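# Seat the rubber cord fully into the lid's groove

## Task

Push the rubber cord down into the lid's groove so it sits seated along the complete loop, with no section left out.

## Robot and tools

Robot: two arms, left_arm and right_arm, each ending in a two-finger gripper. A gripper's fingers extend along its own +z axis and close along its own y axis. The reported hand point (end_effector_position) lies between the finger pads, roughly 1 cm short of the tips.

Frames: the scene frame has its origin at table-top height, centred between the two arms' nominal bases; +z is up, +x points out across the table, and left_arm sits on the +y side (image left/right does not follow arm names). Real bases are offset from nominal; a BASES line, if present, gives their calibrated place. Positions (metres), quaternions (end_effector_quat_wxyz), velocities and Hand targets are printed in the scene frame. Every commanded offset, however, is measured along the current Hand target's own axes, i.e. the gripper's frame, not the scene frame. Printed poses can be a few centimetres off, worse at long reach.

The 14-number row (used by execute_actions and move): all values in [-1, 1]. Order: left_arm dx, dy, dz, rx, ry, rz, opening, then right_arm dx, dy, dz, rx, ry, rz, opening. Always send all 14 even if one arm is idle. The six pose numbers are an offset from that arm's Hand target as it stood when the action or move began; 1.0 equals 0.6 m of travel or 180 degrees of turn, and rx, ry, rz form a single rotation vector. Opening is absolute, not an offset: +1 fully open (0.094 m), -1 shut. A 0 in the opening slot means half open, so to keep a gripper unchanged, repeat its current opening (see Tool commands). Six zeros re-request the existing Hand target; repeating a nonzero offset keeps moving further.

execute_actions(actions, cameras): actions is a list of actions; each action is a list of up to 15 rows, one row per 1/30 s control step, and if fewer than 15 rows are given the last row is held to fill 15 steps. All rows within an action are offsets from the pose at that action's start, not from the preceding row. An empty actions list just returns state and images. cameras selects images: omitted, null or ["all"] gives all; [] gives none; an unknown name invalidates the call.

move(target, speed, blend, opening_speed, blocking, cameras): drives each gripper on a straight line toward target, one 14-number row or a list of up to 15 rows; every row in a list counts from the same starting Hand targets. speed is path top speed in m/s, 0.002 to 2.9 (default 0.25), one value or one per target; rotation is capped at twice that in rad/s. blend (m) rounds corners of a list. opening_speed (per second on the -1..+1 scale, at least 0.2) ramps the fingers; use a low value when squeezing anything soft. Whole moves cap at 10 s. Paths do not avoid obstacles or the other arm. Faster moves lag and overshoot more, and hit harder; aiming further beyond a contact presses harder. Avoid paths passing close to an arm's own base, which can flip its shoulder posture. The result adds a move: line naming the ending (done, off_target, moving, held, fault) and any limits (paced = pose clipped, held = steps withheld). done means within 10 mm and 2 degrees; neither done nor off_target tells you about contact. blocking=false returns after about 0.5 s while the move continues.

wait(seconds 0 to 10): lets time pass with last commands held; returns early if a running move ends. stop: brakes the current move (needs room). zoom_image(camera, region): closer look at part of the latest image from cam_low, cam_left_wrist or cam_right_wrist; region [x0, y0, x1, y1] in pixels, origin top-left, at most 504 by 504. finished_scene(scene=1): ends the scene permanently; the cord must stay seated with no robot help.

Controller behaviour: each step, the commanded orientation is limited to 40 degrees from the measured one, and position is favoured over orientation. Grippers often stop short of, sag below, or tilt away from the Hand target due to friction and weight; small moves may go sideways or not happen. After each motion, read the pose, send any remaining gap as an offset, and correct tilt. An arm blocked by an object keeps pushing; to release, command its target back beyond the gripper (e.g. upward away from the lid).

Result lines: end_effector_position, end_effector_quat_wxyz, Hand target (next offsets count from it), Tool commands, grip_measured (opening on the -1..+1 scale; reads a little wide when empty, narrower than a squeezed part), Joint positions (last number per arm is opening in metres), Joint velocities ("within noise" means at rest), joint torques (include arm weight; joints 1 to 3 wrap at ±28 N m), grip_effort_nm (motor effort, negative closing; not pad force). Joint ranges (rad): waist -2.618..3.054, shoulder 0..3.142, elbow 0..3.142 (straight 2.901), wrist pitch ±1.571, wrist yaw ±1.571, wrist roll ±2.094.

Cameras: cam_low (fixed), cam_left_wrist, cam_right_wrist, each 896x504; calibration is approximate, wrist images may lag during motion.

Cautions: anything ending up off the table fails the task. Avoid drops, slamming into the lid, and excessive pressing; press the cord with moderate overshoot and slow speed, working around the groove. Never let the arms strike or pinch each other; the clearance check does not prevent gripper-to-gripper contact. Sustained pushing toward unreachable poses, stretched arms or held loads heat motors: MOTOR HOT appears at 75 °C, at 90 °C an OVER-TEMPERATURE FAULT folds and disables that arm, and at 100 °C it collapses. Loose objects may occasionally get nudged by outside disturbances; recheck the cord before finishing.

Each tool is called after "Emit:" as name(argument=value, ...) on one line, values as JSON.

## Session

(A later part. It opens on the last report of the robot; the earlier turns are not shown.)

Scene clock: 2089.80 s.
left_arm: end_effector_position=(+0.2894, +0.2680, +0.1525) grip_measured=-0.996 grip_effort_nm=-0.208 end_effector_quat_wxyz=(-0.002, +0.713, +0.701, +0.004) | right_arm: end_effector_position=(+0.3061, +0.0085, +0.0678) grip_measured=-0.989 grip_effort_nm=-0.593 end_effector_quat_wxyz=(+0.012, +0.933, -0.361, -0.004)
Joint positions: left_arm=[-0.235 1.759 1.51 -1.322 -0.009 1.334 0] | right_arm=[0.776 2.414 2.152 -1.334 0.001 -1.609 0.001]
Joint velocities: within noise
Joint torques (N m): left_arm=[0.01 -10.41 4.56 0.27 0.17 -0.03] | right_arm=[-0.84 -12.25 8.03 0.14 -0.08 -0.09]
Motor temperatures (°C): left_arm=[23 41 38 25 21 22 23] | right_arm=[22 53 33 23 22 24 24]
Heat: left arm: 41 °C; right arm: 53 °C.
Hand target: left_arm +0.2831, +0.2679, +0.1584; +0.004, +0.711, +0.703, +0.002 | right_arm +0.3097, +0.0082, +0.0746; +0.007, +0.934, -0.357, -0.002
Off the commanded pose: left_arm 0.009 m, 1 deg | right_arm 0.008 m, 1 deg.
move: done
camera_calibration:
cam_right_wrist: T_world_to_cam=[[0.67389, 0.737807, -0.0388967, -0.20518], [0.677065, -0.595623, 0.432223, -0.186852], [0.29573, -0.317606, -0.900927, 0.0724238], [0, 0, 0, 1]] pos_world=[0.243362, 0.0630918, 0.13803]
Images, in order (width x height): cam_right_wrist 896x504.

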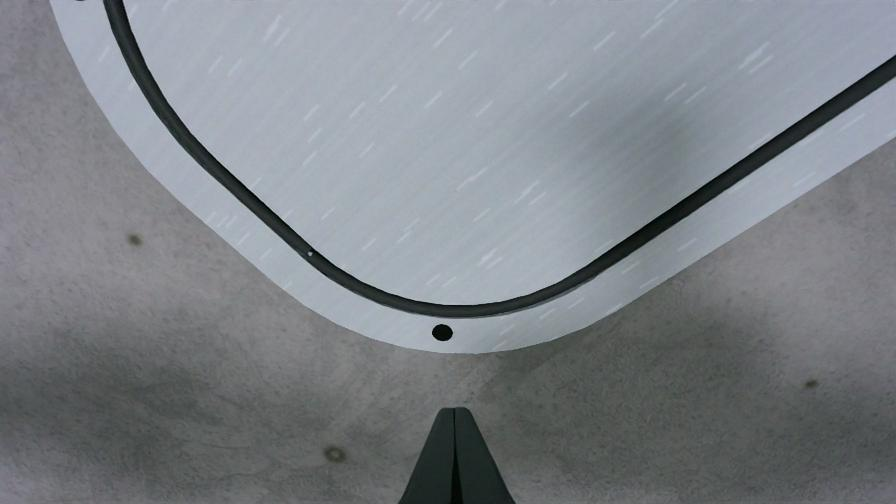

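Emit:
move(target=[[0,0,0,0,0,0,-1,-0.005,0.0122,0.02,0,0,0.03,-1],[0,0,0,0,0,0,-1,-0.02,0.0122,0.119,0,0,0.03,-1],[0,0,0,0,0,0,-1,-0.01,0.0122,-0.02,0,0,0.03,-1],[0,0,0,0,0,0,-1,-0.008,-0.0117,0,0,0,-0.04,-1],[0,0,0,0,0,0,-1,-0.016,-0.0117,0.119,0,0,-0.04,-1]], speed=0.15, cameras=["cam_right_wrist"])

Emit:
move(target=[[0,0,0,0,0,0,-1,0.01,0,-0.14,0,0,0,-1],[0,0,0,0,0,0,-1,0.01,-0.02,-0.08,0,0,-0.045,-1],[0,0,0,0,0,0,-1,0.001,-0.02,0,0,0,-0.045,-1]], speed=0.15, cameras=["cam_right_wrist"])

Scene clock: 2102.03 s.
left_arm: end_effector_position=(+0.2894, +0.2680, +0.1525) grip_measured=-0.996 grip_effort_nm=-0.208 end_effector_quat_wxyz=(-0.002, +0.713, +0.701, +0.004) | right_arm: end_effector_position=(+0.3053, +0.0106, +0.0254) grip_measured=-0.989 grip_effort_nm=-0.598 end_effector_quat_wxyz=(+0.015, +0.951, -0.307, -0.005)
Joint positions: left_arm=[-0.235 1.759 1.51 -1.322 -0.009 1.334 0] | right_arm=[0.782 2.447 2.043 -1.198 0.005 -1.716 0.001]
Joint velocities: within noise
Joint torques (N m): left_arm=[0.03 -10.4 4.48 0.29 0.18 -0.01] | right_arm=[0.4 -9.44 3.85 1.21 -0.11 -0.05]
Motor temperatures (°C): left_arm=[23 41 38 25 21 22 23] | right_arm=[22 53 33 23 22 24 24]
Heat: left arm: 41 °C; right arm: 53 °C.
Hand target: left_arm +0.2831, +0.2679, +0.1584; +0.004, +0.711, +0.703, +0.002 | right_arm +0.3066, +0.0190, +0.0031; +0.007, +0.955, -0.298, -0.002
Off the commanded pose: left_arm 0.009 m, 1 deg | right_arm 0.024 m, 2 deg.
move: off_target (right_arm)
camera_calibration:
cam_right_wrist: T_world_to_cam=[[0.586259, 0.808853, -0.0453503, -0.181707], [0.741458, -0.513171, 0.432314, -0.187316], [0.326406, -0.287073, -0.900582, 0.0254348], [0, 0, 0, 1]] pos_world=[0.237112, 0.058151, 0.0956449]
Images, in order (width x height): cam_right_wrist 896x504.

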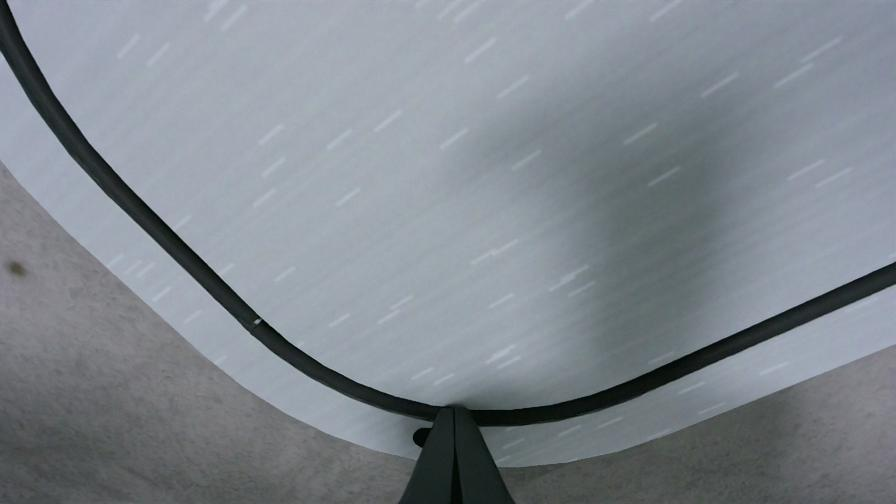

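Scene clock: 2103.83 s.
left_arm: end_effector_position=(+0.2894, +0.2680, +0.1525) grip_measured=-0.996 grip_effort_nm=-0.208 end_effector_quat_wxyz=(-0.002, +0.713, +0.701, +0.004) | right_arm: end_effector_position=(+0.3141, +0.0206, +0.0255) grip_measured=-0.989 grip_effort_nm=-0.598 end_effector_quat_wxyz=(+0.012, +0.970, -0.241, -0.004)
Joint positions: left_arm=[-0.235 1.759 1.51 -1.322 -0.009 1.334 0] | right_arm=[0.783 2.509 2.157 -1.244 0.006 -1.853 0.001]
Joint velocities: within noise
Joint torques (N m): left_arm=[0.02 -10.59 4.44 0.27 0.16 0] | right_arm=[0.46 -9.94 3.6 1.13 -0.12 -0.05]
Motor temperatures (°C): left_arm=[23 41 38 25 21 22 23] | right_arm=[22 52 33 23 22 24 24]
Heat: left arm: 41 °C; right arm: 52 °C.
Hand target: left_arm +0.2831, +0.2679, +0.1584; +0.004, +0.711, +0.703, +0.002 | right_arm +0.3139, +0.0286, +0.0030; +0.007, +0.973, -0.229, -0.003
Off the commanded pose: left_arm 0.009 m, 1 deg | right_arm 0.024 m, 1 deg.
move: off_target (right_arm)
camera_calibration:
cam_right_wrist: T_world_to_cam=[[0.468718, 0.882446, -0.0399104, -0.159632], [0.804964, -0.408084, 0.430698, -0.210916], [0.363781, -0.234003, -0.901613, 0.0126035], [0, 0, 0, 1]] pos_world=[0.240017, 0.0577445, 0.0958338]
Images, in order (width x height): cam_right_wrist 896x504.

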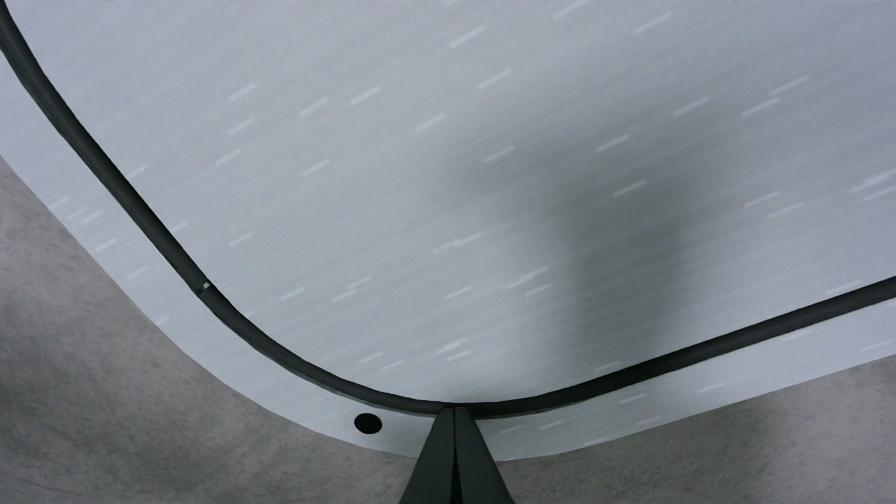

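Emit:
move(target=[[0,0,0,0,0,0,-1,0.02,0,-0.15,0,0,0,-1],[0.02,0.02,-0.02,0,0,0,-1,0.24,0.2,-0.24,0,0,0.2,-1]], speed=0.35, cameras=["cam_left_wrist","cam_right_wrist"])

Scene clock: 2110.93 s.
left_arm: end_effector_position=(+0.2908, +0.2807, +0.1640) grip_measured=-0.996 grip_effort_nm=-0.212 end_effector_quat_wxyz=(-0.004, +0.708, +0.706, +0.003) | right_arm: end_effector_position=(+0.3956, -0.1415, +0.1318) grip_measured=-0.989 grip_effort_nm=-0.593 end_effector_quat_wxyz=(+0.009, +0.855, -0.519, -0.002)
Joint positions: left_arm=[-0.196 1.759 1.556 -1.373 -0.009 1.359 0] | right_arm=[0.394 2.366 2.324 -1.545 0.007 -1.638 0.001]
Joint velocities: within noise
Joint torques (N m): left_arm=[0.5 -7.17 8.02 0.22 0.16 0.15] | right_arm=[0.08 -15.43 5.48 0.18 -0.1 0.12]
Motor temperatures (°C): left_arm=[23 41 38 25 21 22 23] | right_arm=[22 52 33 23 22 24 24]
Heat: left arm: 41 °C; right arm: 52 °C.
Hand target: left_arm +0.2952, +0.2798, +0.1705; +0.004, +0.711, +0.703, +0.002 | right_arm +0.3904, -0.1413, +0.1485; +0.007, +0.855, -0.519, +0.000
Off the commanded pose: left_arm 0.008 m, 1 deg | right_arm 0.017 m, 0 deg.
joint sent to its limit (right arm) — joint 4 (wrist pitch), lower limit. The joint targets still meet the commanded pose.
move: off_target (right_arm)
camera_calibration:
cam_left_wrist: T_world_to_cam=[[-0.99948, 0.0314547, 0.00715746, 0.282278], [0.0314014, 0.897854, 0.439173, -0.286782], [0.00738769, 0.439169, -0.898374, 0.121968], [0, 0, 0, 1]] pos_world=[0.290235, 0.195044, 0.233499]
cam_right_wrist: T_world_to_cam=[[0.887248, 0.460206, -0.0316307, -0.276921], [0.426394, -0.792033, 0.436888, -0.293764], [0.176006, -0.401115, -0.89896, 0.0912439], [0, 0, 0, 1]] pos_world=[0.354897, -0.0686308, 0.201607]
Images, in order (width x height): cam_left_wrist 896x504, cam_right_wrist 896x504.

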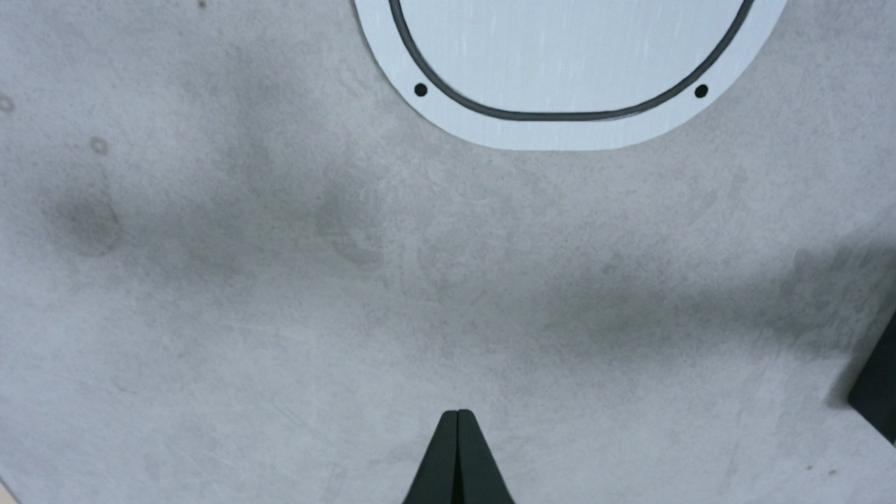

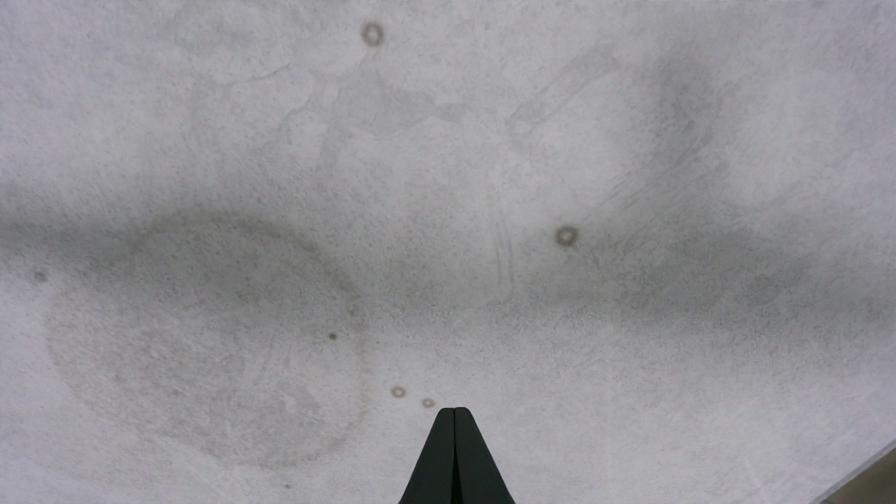

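Emit:
move(target=[[-0.133,-0.092,-0.0,0,0,0,-1,0,0,0,0,0,0,-1]], speed=0.3, cameras=["cam_left_wrist"])

Emit:
zoom_image(camera="cam_left_wrist", region=[180, 150, 420, 400])

Emit:
zoom_image(camera="cam_left_wrist", region=[480, 150, 720, 400])

Scene clock: 2116.77 s.
left_arm: end_effector_position=(+0.2417, +0.1979, +0.1647) grip_measured=-0.996 grip_effort_nm=-0.208 end_effector_quat_wxyz=(-0.005, +0.715, +0.699, -0.001) | right_arm: end_effector_position=(+0.3952, -0.1417, +0.1318) grip_measured=-0.989 grip_effort_nm=-0.593 end_effector_quat_wxyz=(+0.009, +0.855, -0.519, -0.003)
Joint positions: left_arm=[-0.497 1.7 1.491 -1.372 -0.001 1.078 0] | right_arm=[0.394 2.366 2.324 -1.547 0.007 -1.637 0.001]
Joint velocities: within noise
Joint torques (N m): left_arm=[0.2 -10 4.4 0.38 0.1 -0.1] | right_arm=[0.14 -15.38 5.44 0.2 -0.11 0.09]
Motor temperatures (°C): left_arm=[23 40 38 25 21 22 23] | right_arm=[22 55 33 23 22 24 24]
Heat: left arm: 40 °C; right arm: 55 °C.
Hand target: left_arm +0.2391, +0.2006, +0.1702; +0.004, +0.711, +0.703, +0.002 | right_arm +0.3903, -0.1414, +0.1485; +0.007, +0.855, -0.519, +0.000
Off the commanded pose: left_arm 0.007 m, 1 deg | right_arm 0.017 m, 0 deg.
joint sent to its limit (right arm) — joint 4 (wrist pitch), lower limit. The joint targets still meet the commanded pose.
move: off_target (right_arm)
camera_calibration:
cam_left_wrist: T_world_to_cam=[[-0.998613, 0.0508506, 0.0136345, 0.230766], [0.0517117, 0.898816, 0.435266, -0.215642], [0.00987865, 0.435367, -0.900199, 0.159729], [0, 0, 0, 1]] pos_world=[0.240019, 0.112547, 0.234504]
Images, in order (width x height): cam_left_wrist 896x504.

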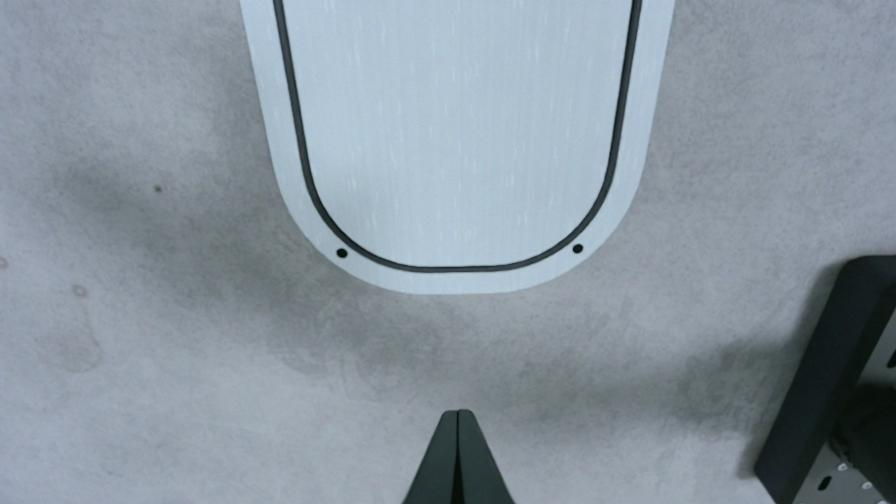

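Scaled by 2.016 from the camera's 896x504 image, which has a finer 1280x720 frame.

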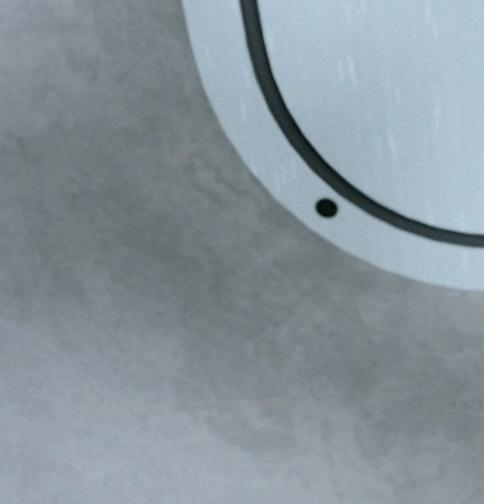

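Scaled by 2.016 from the camera's 896x504 image, which has a finer 1280x720 frame.

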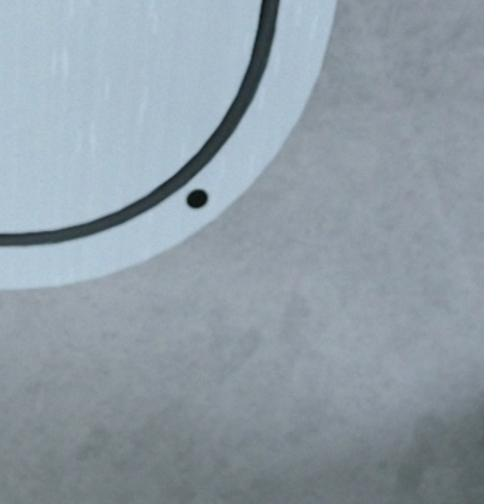

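Emit:
move(target=[[0.06,0.071,0.12,0,0,0.161,-1,0,0,0,0,0,0,-1],[0.0435,0.071,0.192,0,0,0.161,-1,0,0,0,0,0,0,-1]], speed=0.25, cameras=["cam_left_wrist"])

Emit:
zoom_image(camera="cam_left_wrist", region=[200, 200, 500, 400])

Emit:
zoom_image(camera="cam_left_wrist", region=[480, 200, 780, 400])

Scene clock: 2125.37 s.
left_arm: end_effector_position=(+0.2823, +0.2272, +0.0585) grip_measured=-0.997 grip_effort_nm=-0.208 end_effector_quat_wxyz=(+0.002, +0.860, +0.510, +0.002) | right_arm: end_effector_position=(+0.3952, -0.1417, +0.1318) grip_measured=-0.989 grip_effort_nm=-0.593 end_effector_quat_wxyz=(+0.009, +0.855, -0.519, -0.003)
Joint positions: left_arm=[-0.358 1.842 1.233 -0.955 -0.001 1.695 0] | right_arm=[0.394 2.366 2.324 -1.547 0.007 -1.637 0.001]
Joint velocities: within noise
Joint torques (N m): left_arm=[-0.25 -7.21 4.85 0.47 0.08 0.16] | right_arm=[0.1 -15.38 5.49 0.2 -0.09 0.08]
Motor temperatures (°C): left_arm=[23 41 38 25 21 22 23] | right_arm=[22 57 33 23 22 24 24]
Heat: left arm: 41 °C; right arm: 57 °C.
Hand target: left_arm +0.2830, +0.2259, +0.0554; +0.003, +0.864, +0.503, +0.003 | right_arm +0.3903, -0.1414, +0.1485; +0.007, +0.855, -0.519, +0.000
Off the commanded pose: left_arm 0.004 m, 1 deg | right_arm 0.017 m, 0 deg.
joint sent to its limit (right arm) — joint 4 (wrist pitch), lower limit. The joint targets still meet the commanded pose.
move: off_target (right_arm)
camera_calibration:
cam_left_wrist: T_world_to_cam=[[-0.863367, 0.504572, -0.00187405, 0.130895], [0.454311, 0.77897, 0.432212, -0.284151], [0.219542, 0.372306, -0.90177, 0.00627738], [0, 0, 0, 1]] pos_world=[0.240725, 0.152962, 0.128719]
Images, in order (width x height): cam_left_wrist 896x504.

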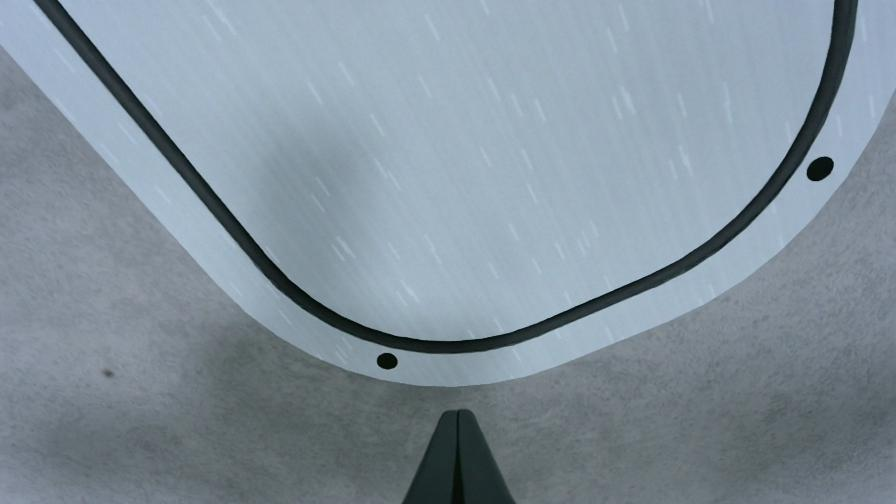

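Scaled by 1.680 from the camera's 896x504 image, which has a finer 1280x720 frame.

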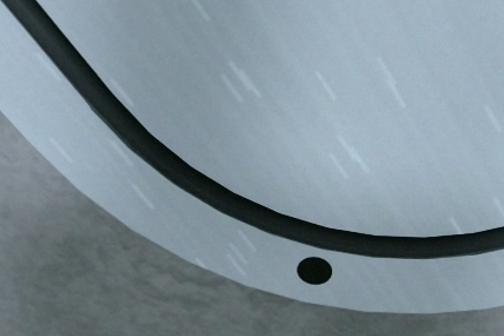

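Scaled by 1.680 from the camera's 896x504 image, which has a finer 1280x720 frame.

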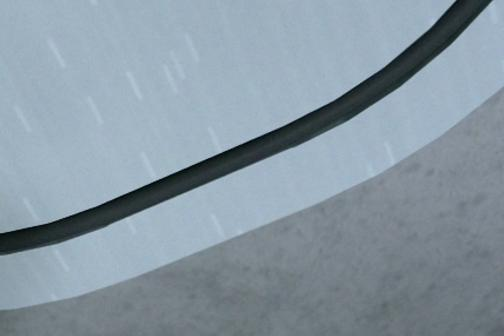

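Emit:
move(target=[[0,0,0.087,0,0,0,-1,0,0,0,0,0,0,-1],[0,0,0,0,0,0,-1,0,0,0,0,0,0,-1],[0.005,-0.025,0,0,0,-0.06,-1,0,0,0,0,0,0,-1],[0.005,-0.025,0.087,0,0,-0.06,-1,0,0,0,0,0,0,-1],[0,-0.025,-0.02,0,0,-0.06,-1,0,0,0,0,0,0,-1],[0.002,0.018,0,0,0,0.05,-1,0,0,0,0,0,0,-1],[0.002,0.018,0.087,0,0,0.05,-1,0,0,0,0,0,0,-1]], speed=0.15, cameras=["cam_left_wrist"])

Scene clock: 2138.20 s.
left_arm: end_effector_position=(+0.2915, +0.2242, +0.0233) grip_measured=-0.997 grip_effort_nm=-0.208 end_effector_quat_wxyz=(+0.000, +0.897, +0.442, +0.002) | right_arm: end_effector_position=(+0.3952, -0.1417, +0.1318) grip_measured=-0.989 grip_effort_nm=-0.593 end_effector_quat_wxyz=(+0.009, +0.855, -0.519, -0.003)
Joint positions: left_arm=[-0.356 1.935 1.205 -0.838 -0.002 1.851 0] | right_arm=[0.394 2.366 2.324 -1.547 0.007 -1.637 0.001]
Joint velocities: within noise
Joint torques (N m): left_arm=[-0.53 -4.83 2.22 1.16 0.12 0.21] | right_arm=[0.03 -15.41 5.42 0.18 -0.1 0.09]
Motor temperatures (°C): left_arm=[23 40 38 25 21 22 23] | right_arm=[22 60 33 23 22 24 24]
Heat: left arm: 40 °C; right arm: 60 °C.
Hand target: left_arm +0.2934, +0.2215, +0.0032; +0.003, +0.901, +0.434, +0.003 | right_arm +0.3903, -0.1414, +0.1485; +0.007, +0.855, -0.519, +0.000
Off the commanded pose: left_arm 0.020 m, 1 deg | right_arm 0.017 m, 0 deg.
joint sent to its limit (right arm) — joint 4 (wrist pitch), lower limit. The joint targets still meet the commanded pose.
move: off_target (left_arm, right_arm)
camera_calibration:
cam_left_wrist: T_world_to_cam=[[-0.775414, 0.631449, 0.00211119, 0.0860681], [0.569901, 0.698386, 0.432979, -0.28637], [0.27193, 0.336941, -0.901402, -0.0338306], [0, 0, 0, 1]] pos_world=[0.239141, 0.157048, 0.0933154]
Images, in order (width x height): cam_left_wrist 896x504.

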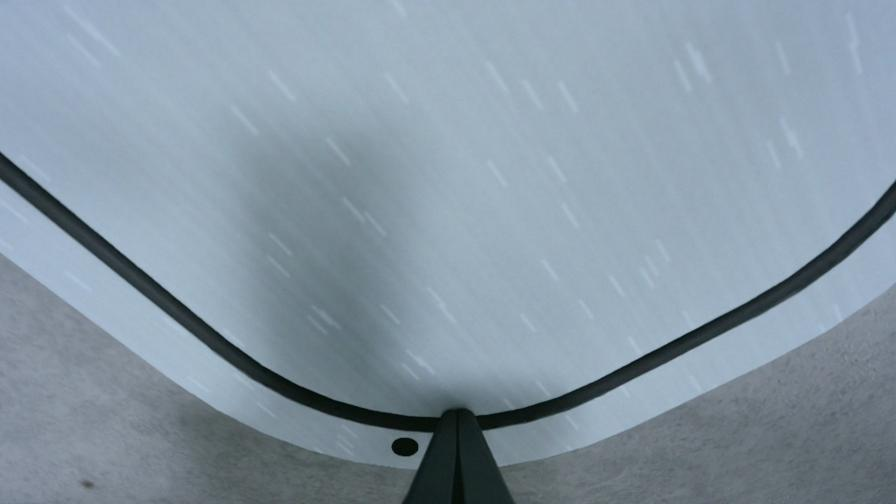

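Emit:
move(target=[[0,0,-0.1,0,0,0,-1,0.0,0.06,0,0,0,0,-1],[0.1,0,-0.25,0,0,-0.1,-1,0.0,0.2,-0.05,0,0,0.1,-1]], speed=0.25, cameras=["cam_left_wrist","cam_right_wrist"])

Emit:
move(target=[-0.2,-0.1,0,0,0,0,-1,0,0,0,0,0,0,-1], speed=0.3, cameras=["cam_left_wrist","cam_right_wrist"])

Scene clock: 2144.77 s.
left_arm: end_effector_position=(+0.3259, +0.2696, +0.1476) grip_measured=-0.996 grip_effort_nm=-0.203 end_effector_quat_wxyz=(-0.001, +0.825, +0.565, +0.000) | right_arm: end_effector_position=(+0.2836, -0.1936, +0.1742) grip_measured=-0.989 grip_effort_nm=-0.598 end_effector_quat_wxyz=(+0.017, +0.768, -0.641, -0.005)
Joint positions: left_arm=[-0.202 1.899 1.669 -1.343 -0.002 1.718 0] | right_arm=[0.386 1.822 1.665 -1.449 0.007 -1.346 0.001]
Joint velocities: within noise
Joint torques (N m): left_arm=[0.02 -8.32 7.65 0.2 0.11 -0.07] | right_arm=[-1.01 -9.8 5.71 0.39 -0.08 0.1]
Motor temperatures (°C): left_arm=[23 39 37 26 21 22 23] | right_arm=[22 60 32 23 22 24 24]
Heat: left arm: 39 °C; right arm: 60 °C.
Hand target: left_arm +0.3296, +0.2688, +0.1534; +0.004, +0.822, +0.569, +0.003 | right_arm +0.2842, -0.1964, +0.1799; +0.007, +0.763, -0.646, +0.001
Off the commanded pose: left_arm 0.007 m, 1 deg | right_arm 0.006 m, 2 deg.
move: done
camera_calibration:
cam_left_wrist: T_world_to_cam=[[-0.92224, 0.386566, 0.00628502, 0.197134], [0.351134, 0.830686, 0.432049, -0.355779], [0.161794, 0.40066, -0.901828, 0.0724526], [0, 0, 0, 1]] pos_world=[0.295009, 0.190307, 0.217815]
cam_right_wrist: T_world_to_cam=[[0.983213, 0.176137, -0.047614, -0.231625], [0.178763, -0.877656, 0.444706, -0.253603], [0.0365404, -0.445753, -0.89441, 0.158301], [0, 0, 0, 1]] pos_world=[0.267287, -0.111215, 0.243336]
Images, in order (width x height): cam_left_wrist 896x504, cam_right_wrist 896x504.

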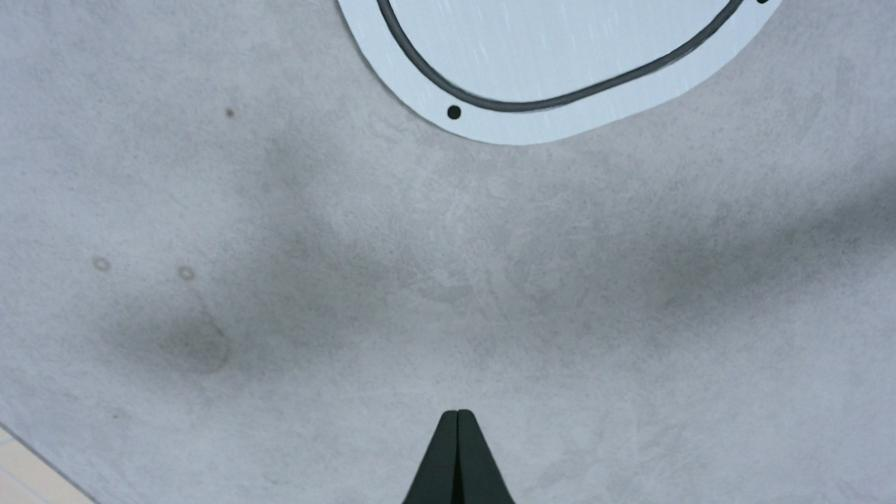

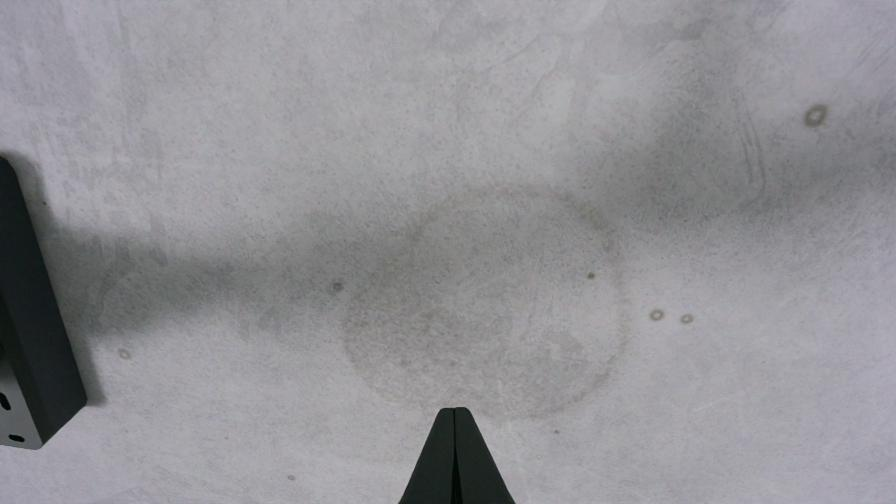

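Scene clock: 2146.13 s.
left_arm: end_effector_position=(+0.2306, +0.1768, +0.1473) grip_measured=-0.996 grip_effort_nm=-0.208 end_effector_quat_wxyz=(-0.011, +0.825, +0.565, -0.005) | right_arm: end_effector_position=(+0.2836, -0.1936, +0.1742) grip_measured=-0.989 grip_effort_nm=-0.593 end_effector_quat_wxyz=(+0.017, +0.767, -0.641, -0.005)
Joint positions: left_arm=[-0.574 1.719 1.442 -1.318 0.001 1.347 0] | right_arm=[0.386 1.822 1.665 -1.449 0.007 -1.345 0.001]
Joint velocities: within noise
Joint torques (N m): left_arm=[0.31 -9.96 4.41 0.46 0.07 -0.07] | right_arm=[-0.99 -9.8 5.79 0.36 -0.09 0.1]
Motor temperatures (°C): left_arm=[23 39 37 26 21 22 23] | right_arm=[22 60 32 23 22 24 24]
Heat: left arm: 39 °C; right arm: 60 °C.
Hand target: left_arm +0.2312, +0.1777, +0.1528; +0.004, +0.822, +0.569, +0.003 | right_arm +0.2842, -0.1964, +0.1799; +0.007, +0.763, -0.646, +0.001
Off the commanded pose: left_arm 0.006 m, 2 deg | right_arm 0.006 m, 2 deg.
move: done
camera_calibration:
cam_left_wrist: T_world_to_cam=[[-0.92163, 0.387132, 0.0269444, 0.141899], [0.359738, 0.826244, 0.433486, -0.246408], [0.145554, 0.409207, -0.900758, 0.126791], [0, 0, 0, 1]] pos_world=[0.200966, 0.0967759, 0.217199]
cam_right_wrist: T_world_to_cam=[[0.98335, 0.175386, -0.0475589, -0.23188], [0.178069, -0.877807, 0.444686, -0.253313], [0.0362443, -0.445751, -0.894423, 0.158336], [0, 0, 0, 1]] pos_world=[0.267388, -0.111113, 0.243236]
Images, in order (width x height): cam_left_wrist 896x504, cam_right_wrist 896x504.

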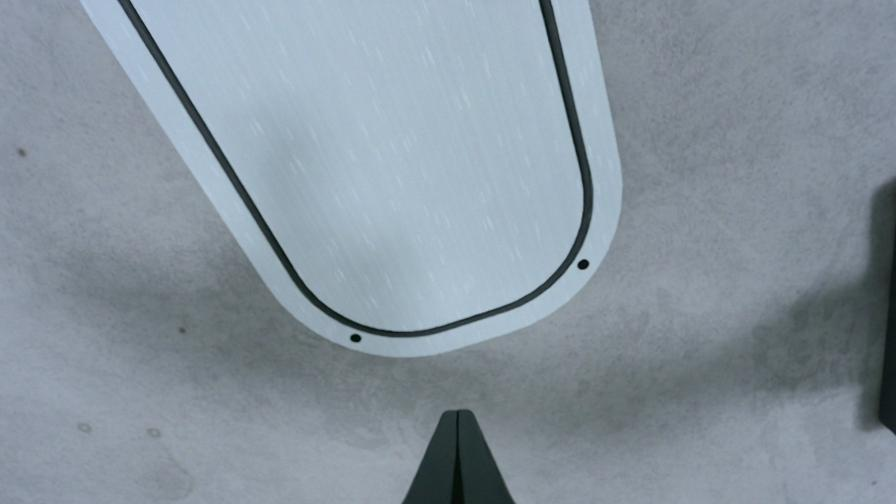

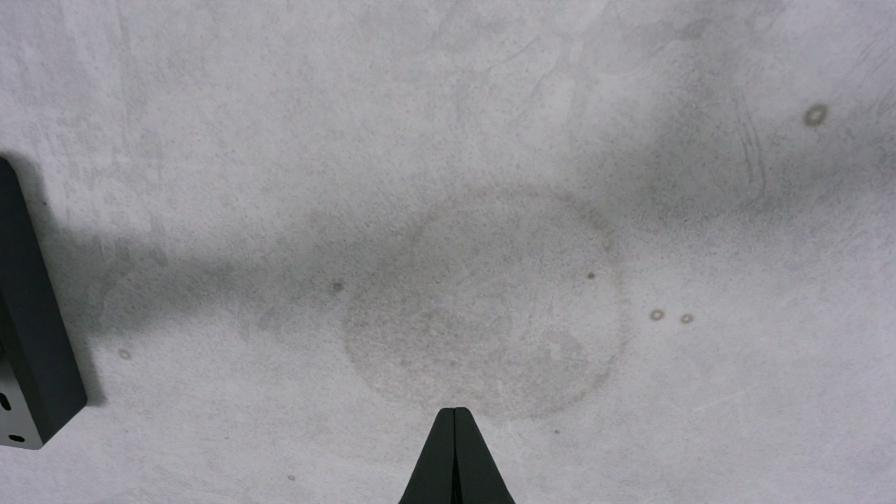

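Emit:
move(target=[-0.17,-0.02,0,0,0,-0.1,-1,0,0,0,0,0,0,-1], speed=0.3, cameras=["cam_left_wrist"])

Emit:
zoom_image(camera="cam_left_wrist", region=[250, 0, 700, 280])

Scene clock: 2150.57 s.
left_arm: end_effector_position=(+0.1795, +0.0911, +0.1489) grip_measured=-0.996 grip_effort_nm=-0.203 end_effector_quat_wxyz=(-0.002, +0.726, +0.688, +0.000) | right_arm: end_effector_position=(+0.2836, -0.1936, +0.1742) grip_measured=-0.989 grip_effort_nm=-0.589 end_effector_quat_wxyz=(+0.017, +0.767, -0.641, -0.005)
Joint positions: left_arm=[-0.884 1.781 1.523 -1.316 0.001 0.721 0] | right_arm=[0.386 1.822 1.665 -1.449 0.007 -1.344 0.001]
Joint velocities: within noise
Joint torques (N m): left_arm=[-0.1 -6.49 8.06 0.32 0.02 -0.06] | right_arm=[-1.05 -9.77 5.81 0.37 -0.08 0.11]
Motor temperatures (°C): left_arm=[23 39 38 25 21 22 23] | right_arm=[22 58 32 23 22 24 24]
Heat: left arm: 39 °C; right arm: 58 °C.
Hand target: left_arm +0.1840, +0.0863, +0.1527; +0.004, +0.723, +0.691, +0.002 | right_arm +0.2842, -0.1964, +0.1799; +0.007, +0.763, -0.646, +0.001
Off the commanded pose: left_arm 0.007 m, 1 deg | right_arm 0.006 m, 2 deg.
move: done
camera_calibration:
cam_left_wrist: T_world_to_cam=[[-0.996632, 0.0816998, 0.00705335, 0.172111], [0.0767208, 0.898597, 0.432015, -0.113456], [0.0289574, 0.431101, -0.901839, 0.18985], [0, 0, 0, 1]] pos_world=[0.174738, 0.00604538, 0.219014]
Images, in order (width x height): cam_left_wrist 896x504.

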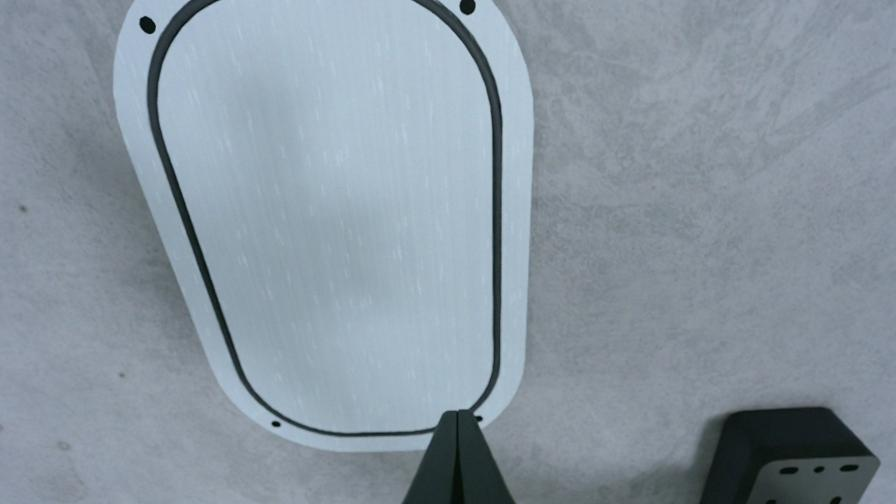

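Scaled by 1.120 from the camera's 896x504 image, which has a finer 1280x720 frame.

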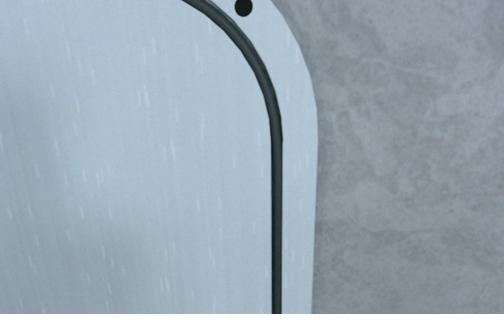

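Emit:
zoom_image(camera="cam_left_wrist", region=[400, 0, 560, 160])

Emit:
zoom_image(camera="cam_left_wrist", region=[100, 0, 260, 160])

Scaled by 3.150 from the camera's 896x504 image, which has a finer 1280x720 frame.

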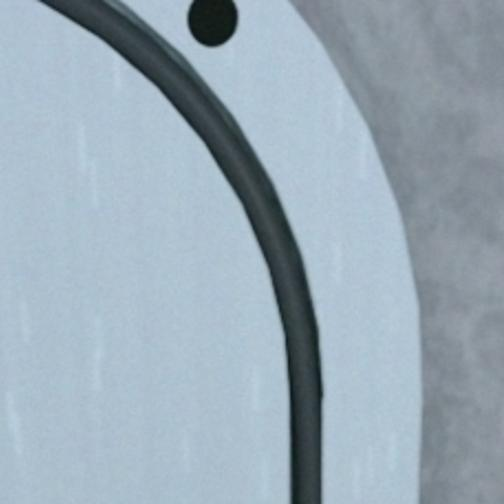

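Scaled by 3.150 from the camera's 896x504 image, which has a finer 1280x720 frame.

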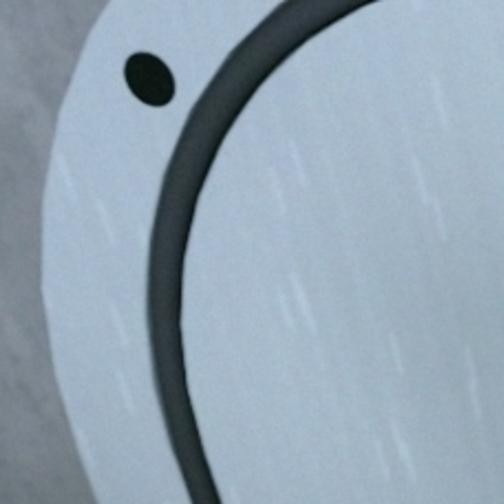

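Emit:
finished_scene()

The scene is finished: the task was done.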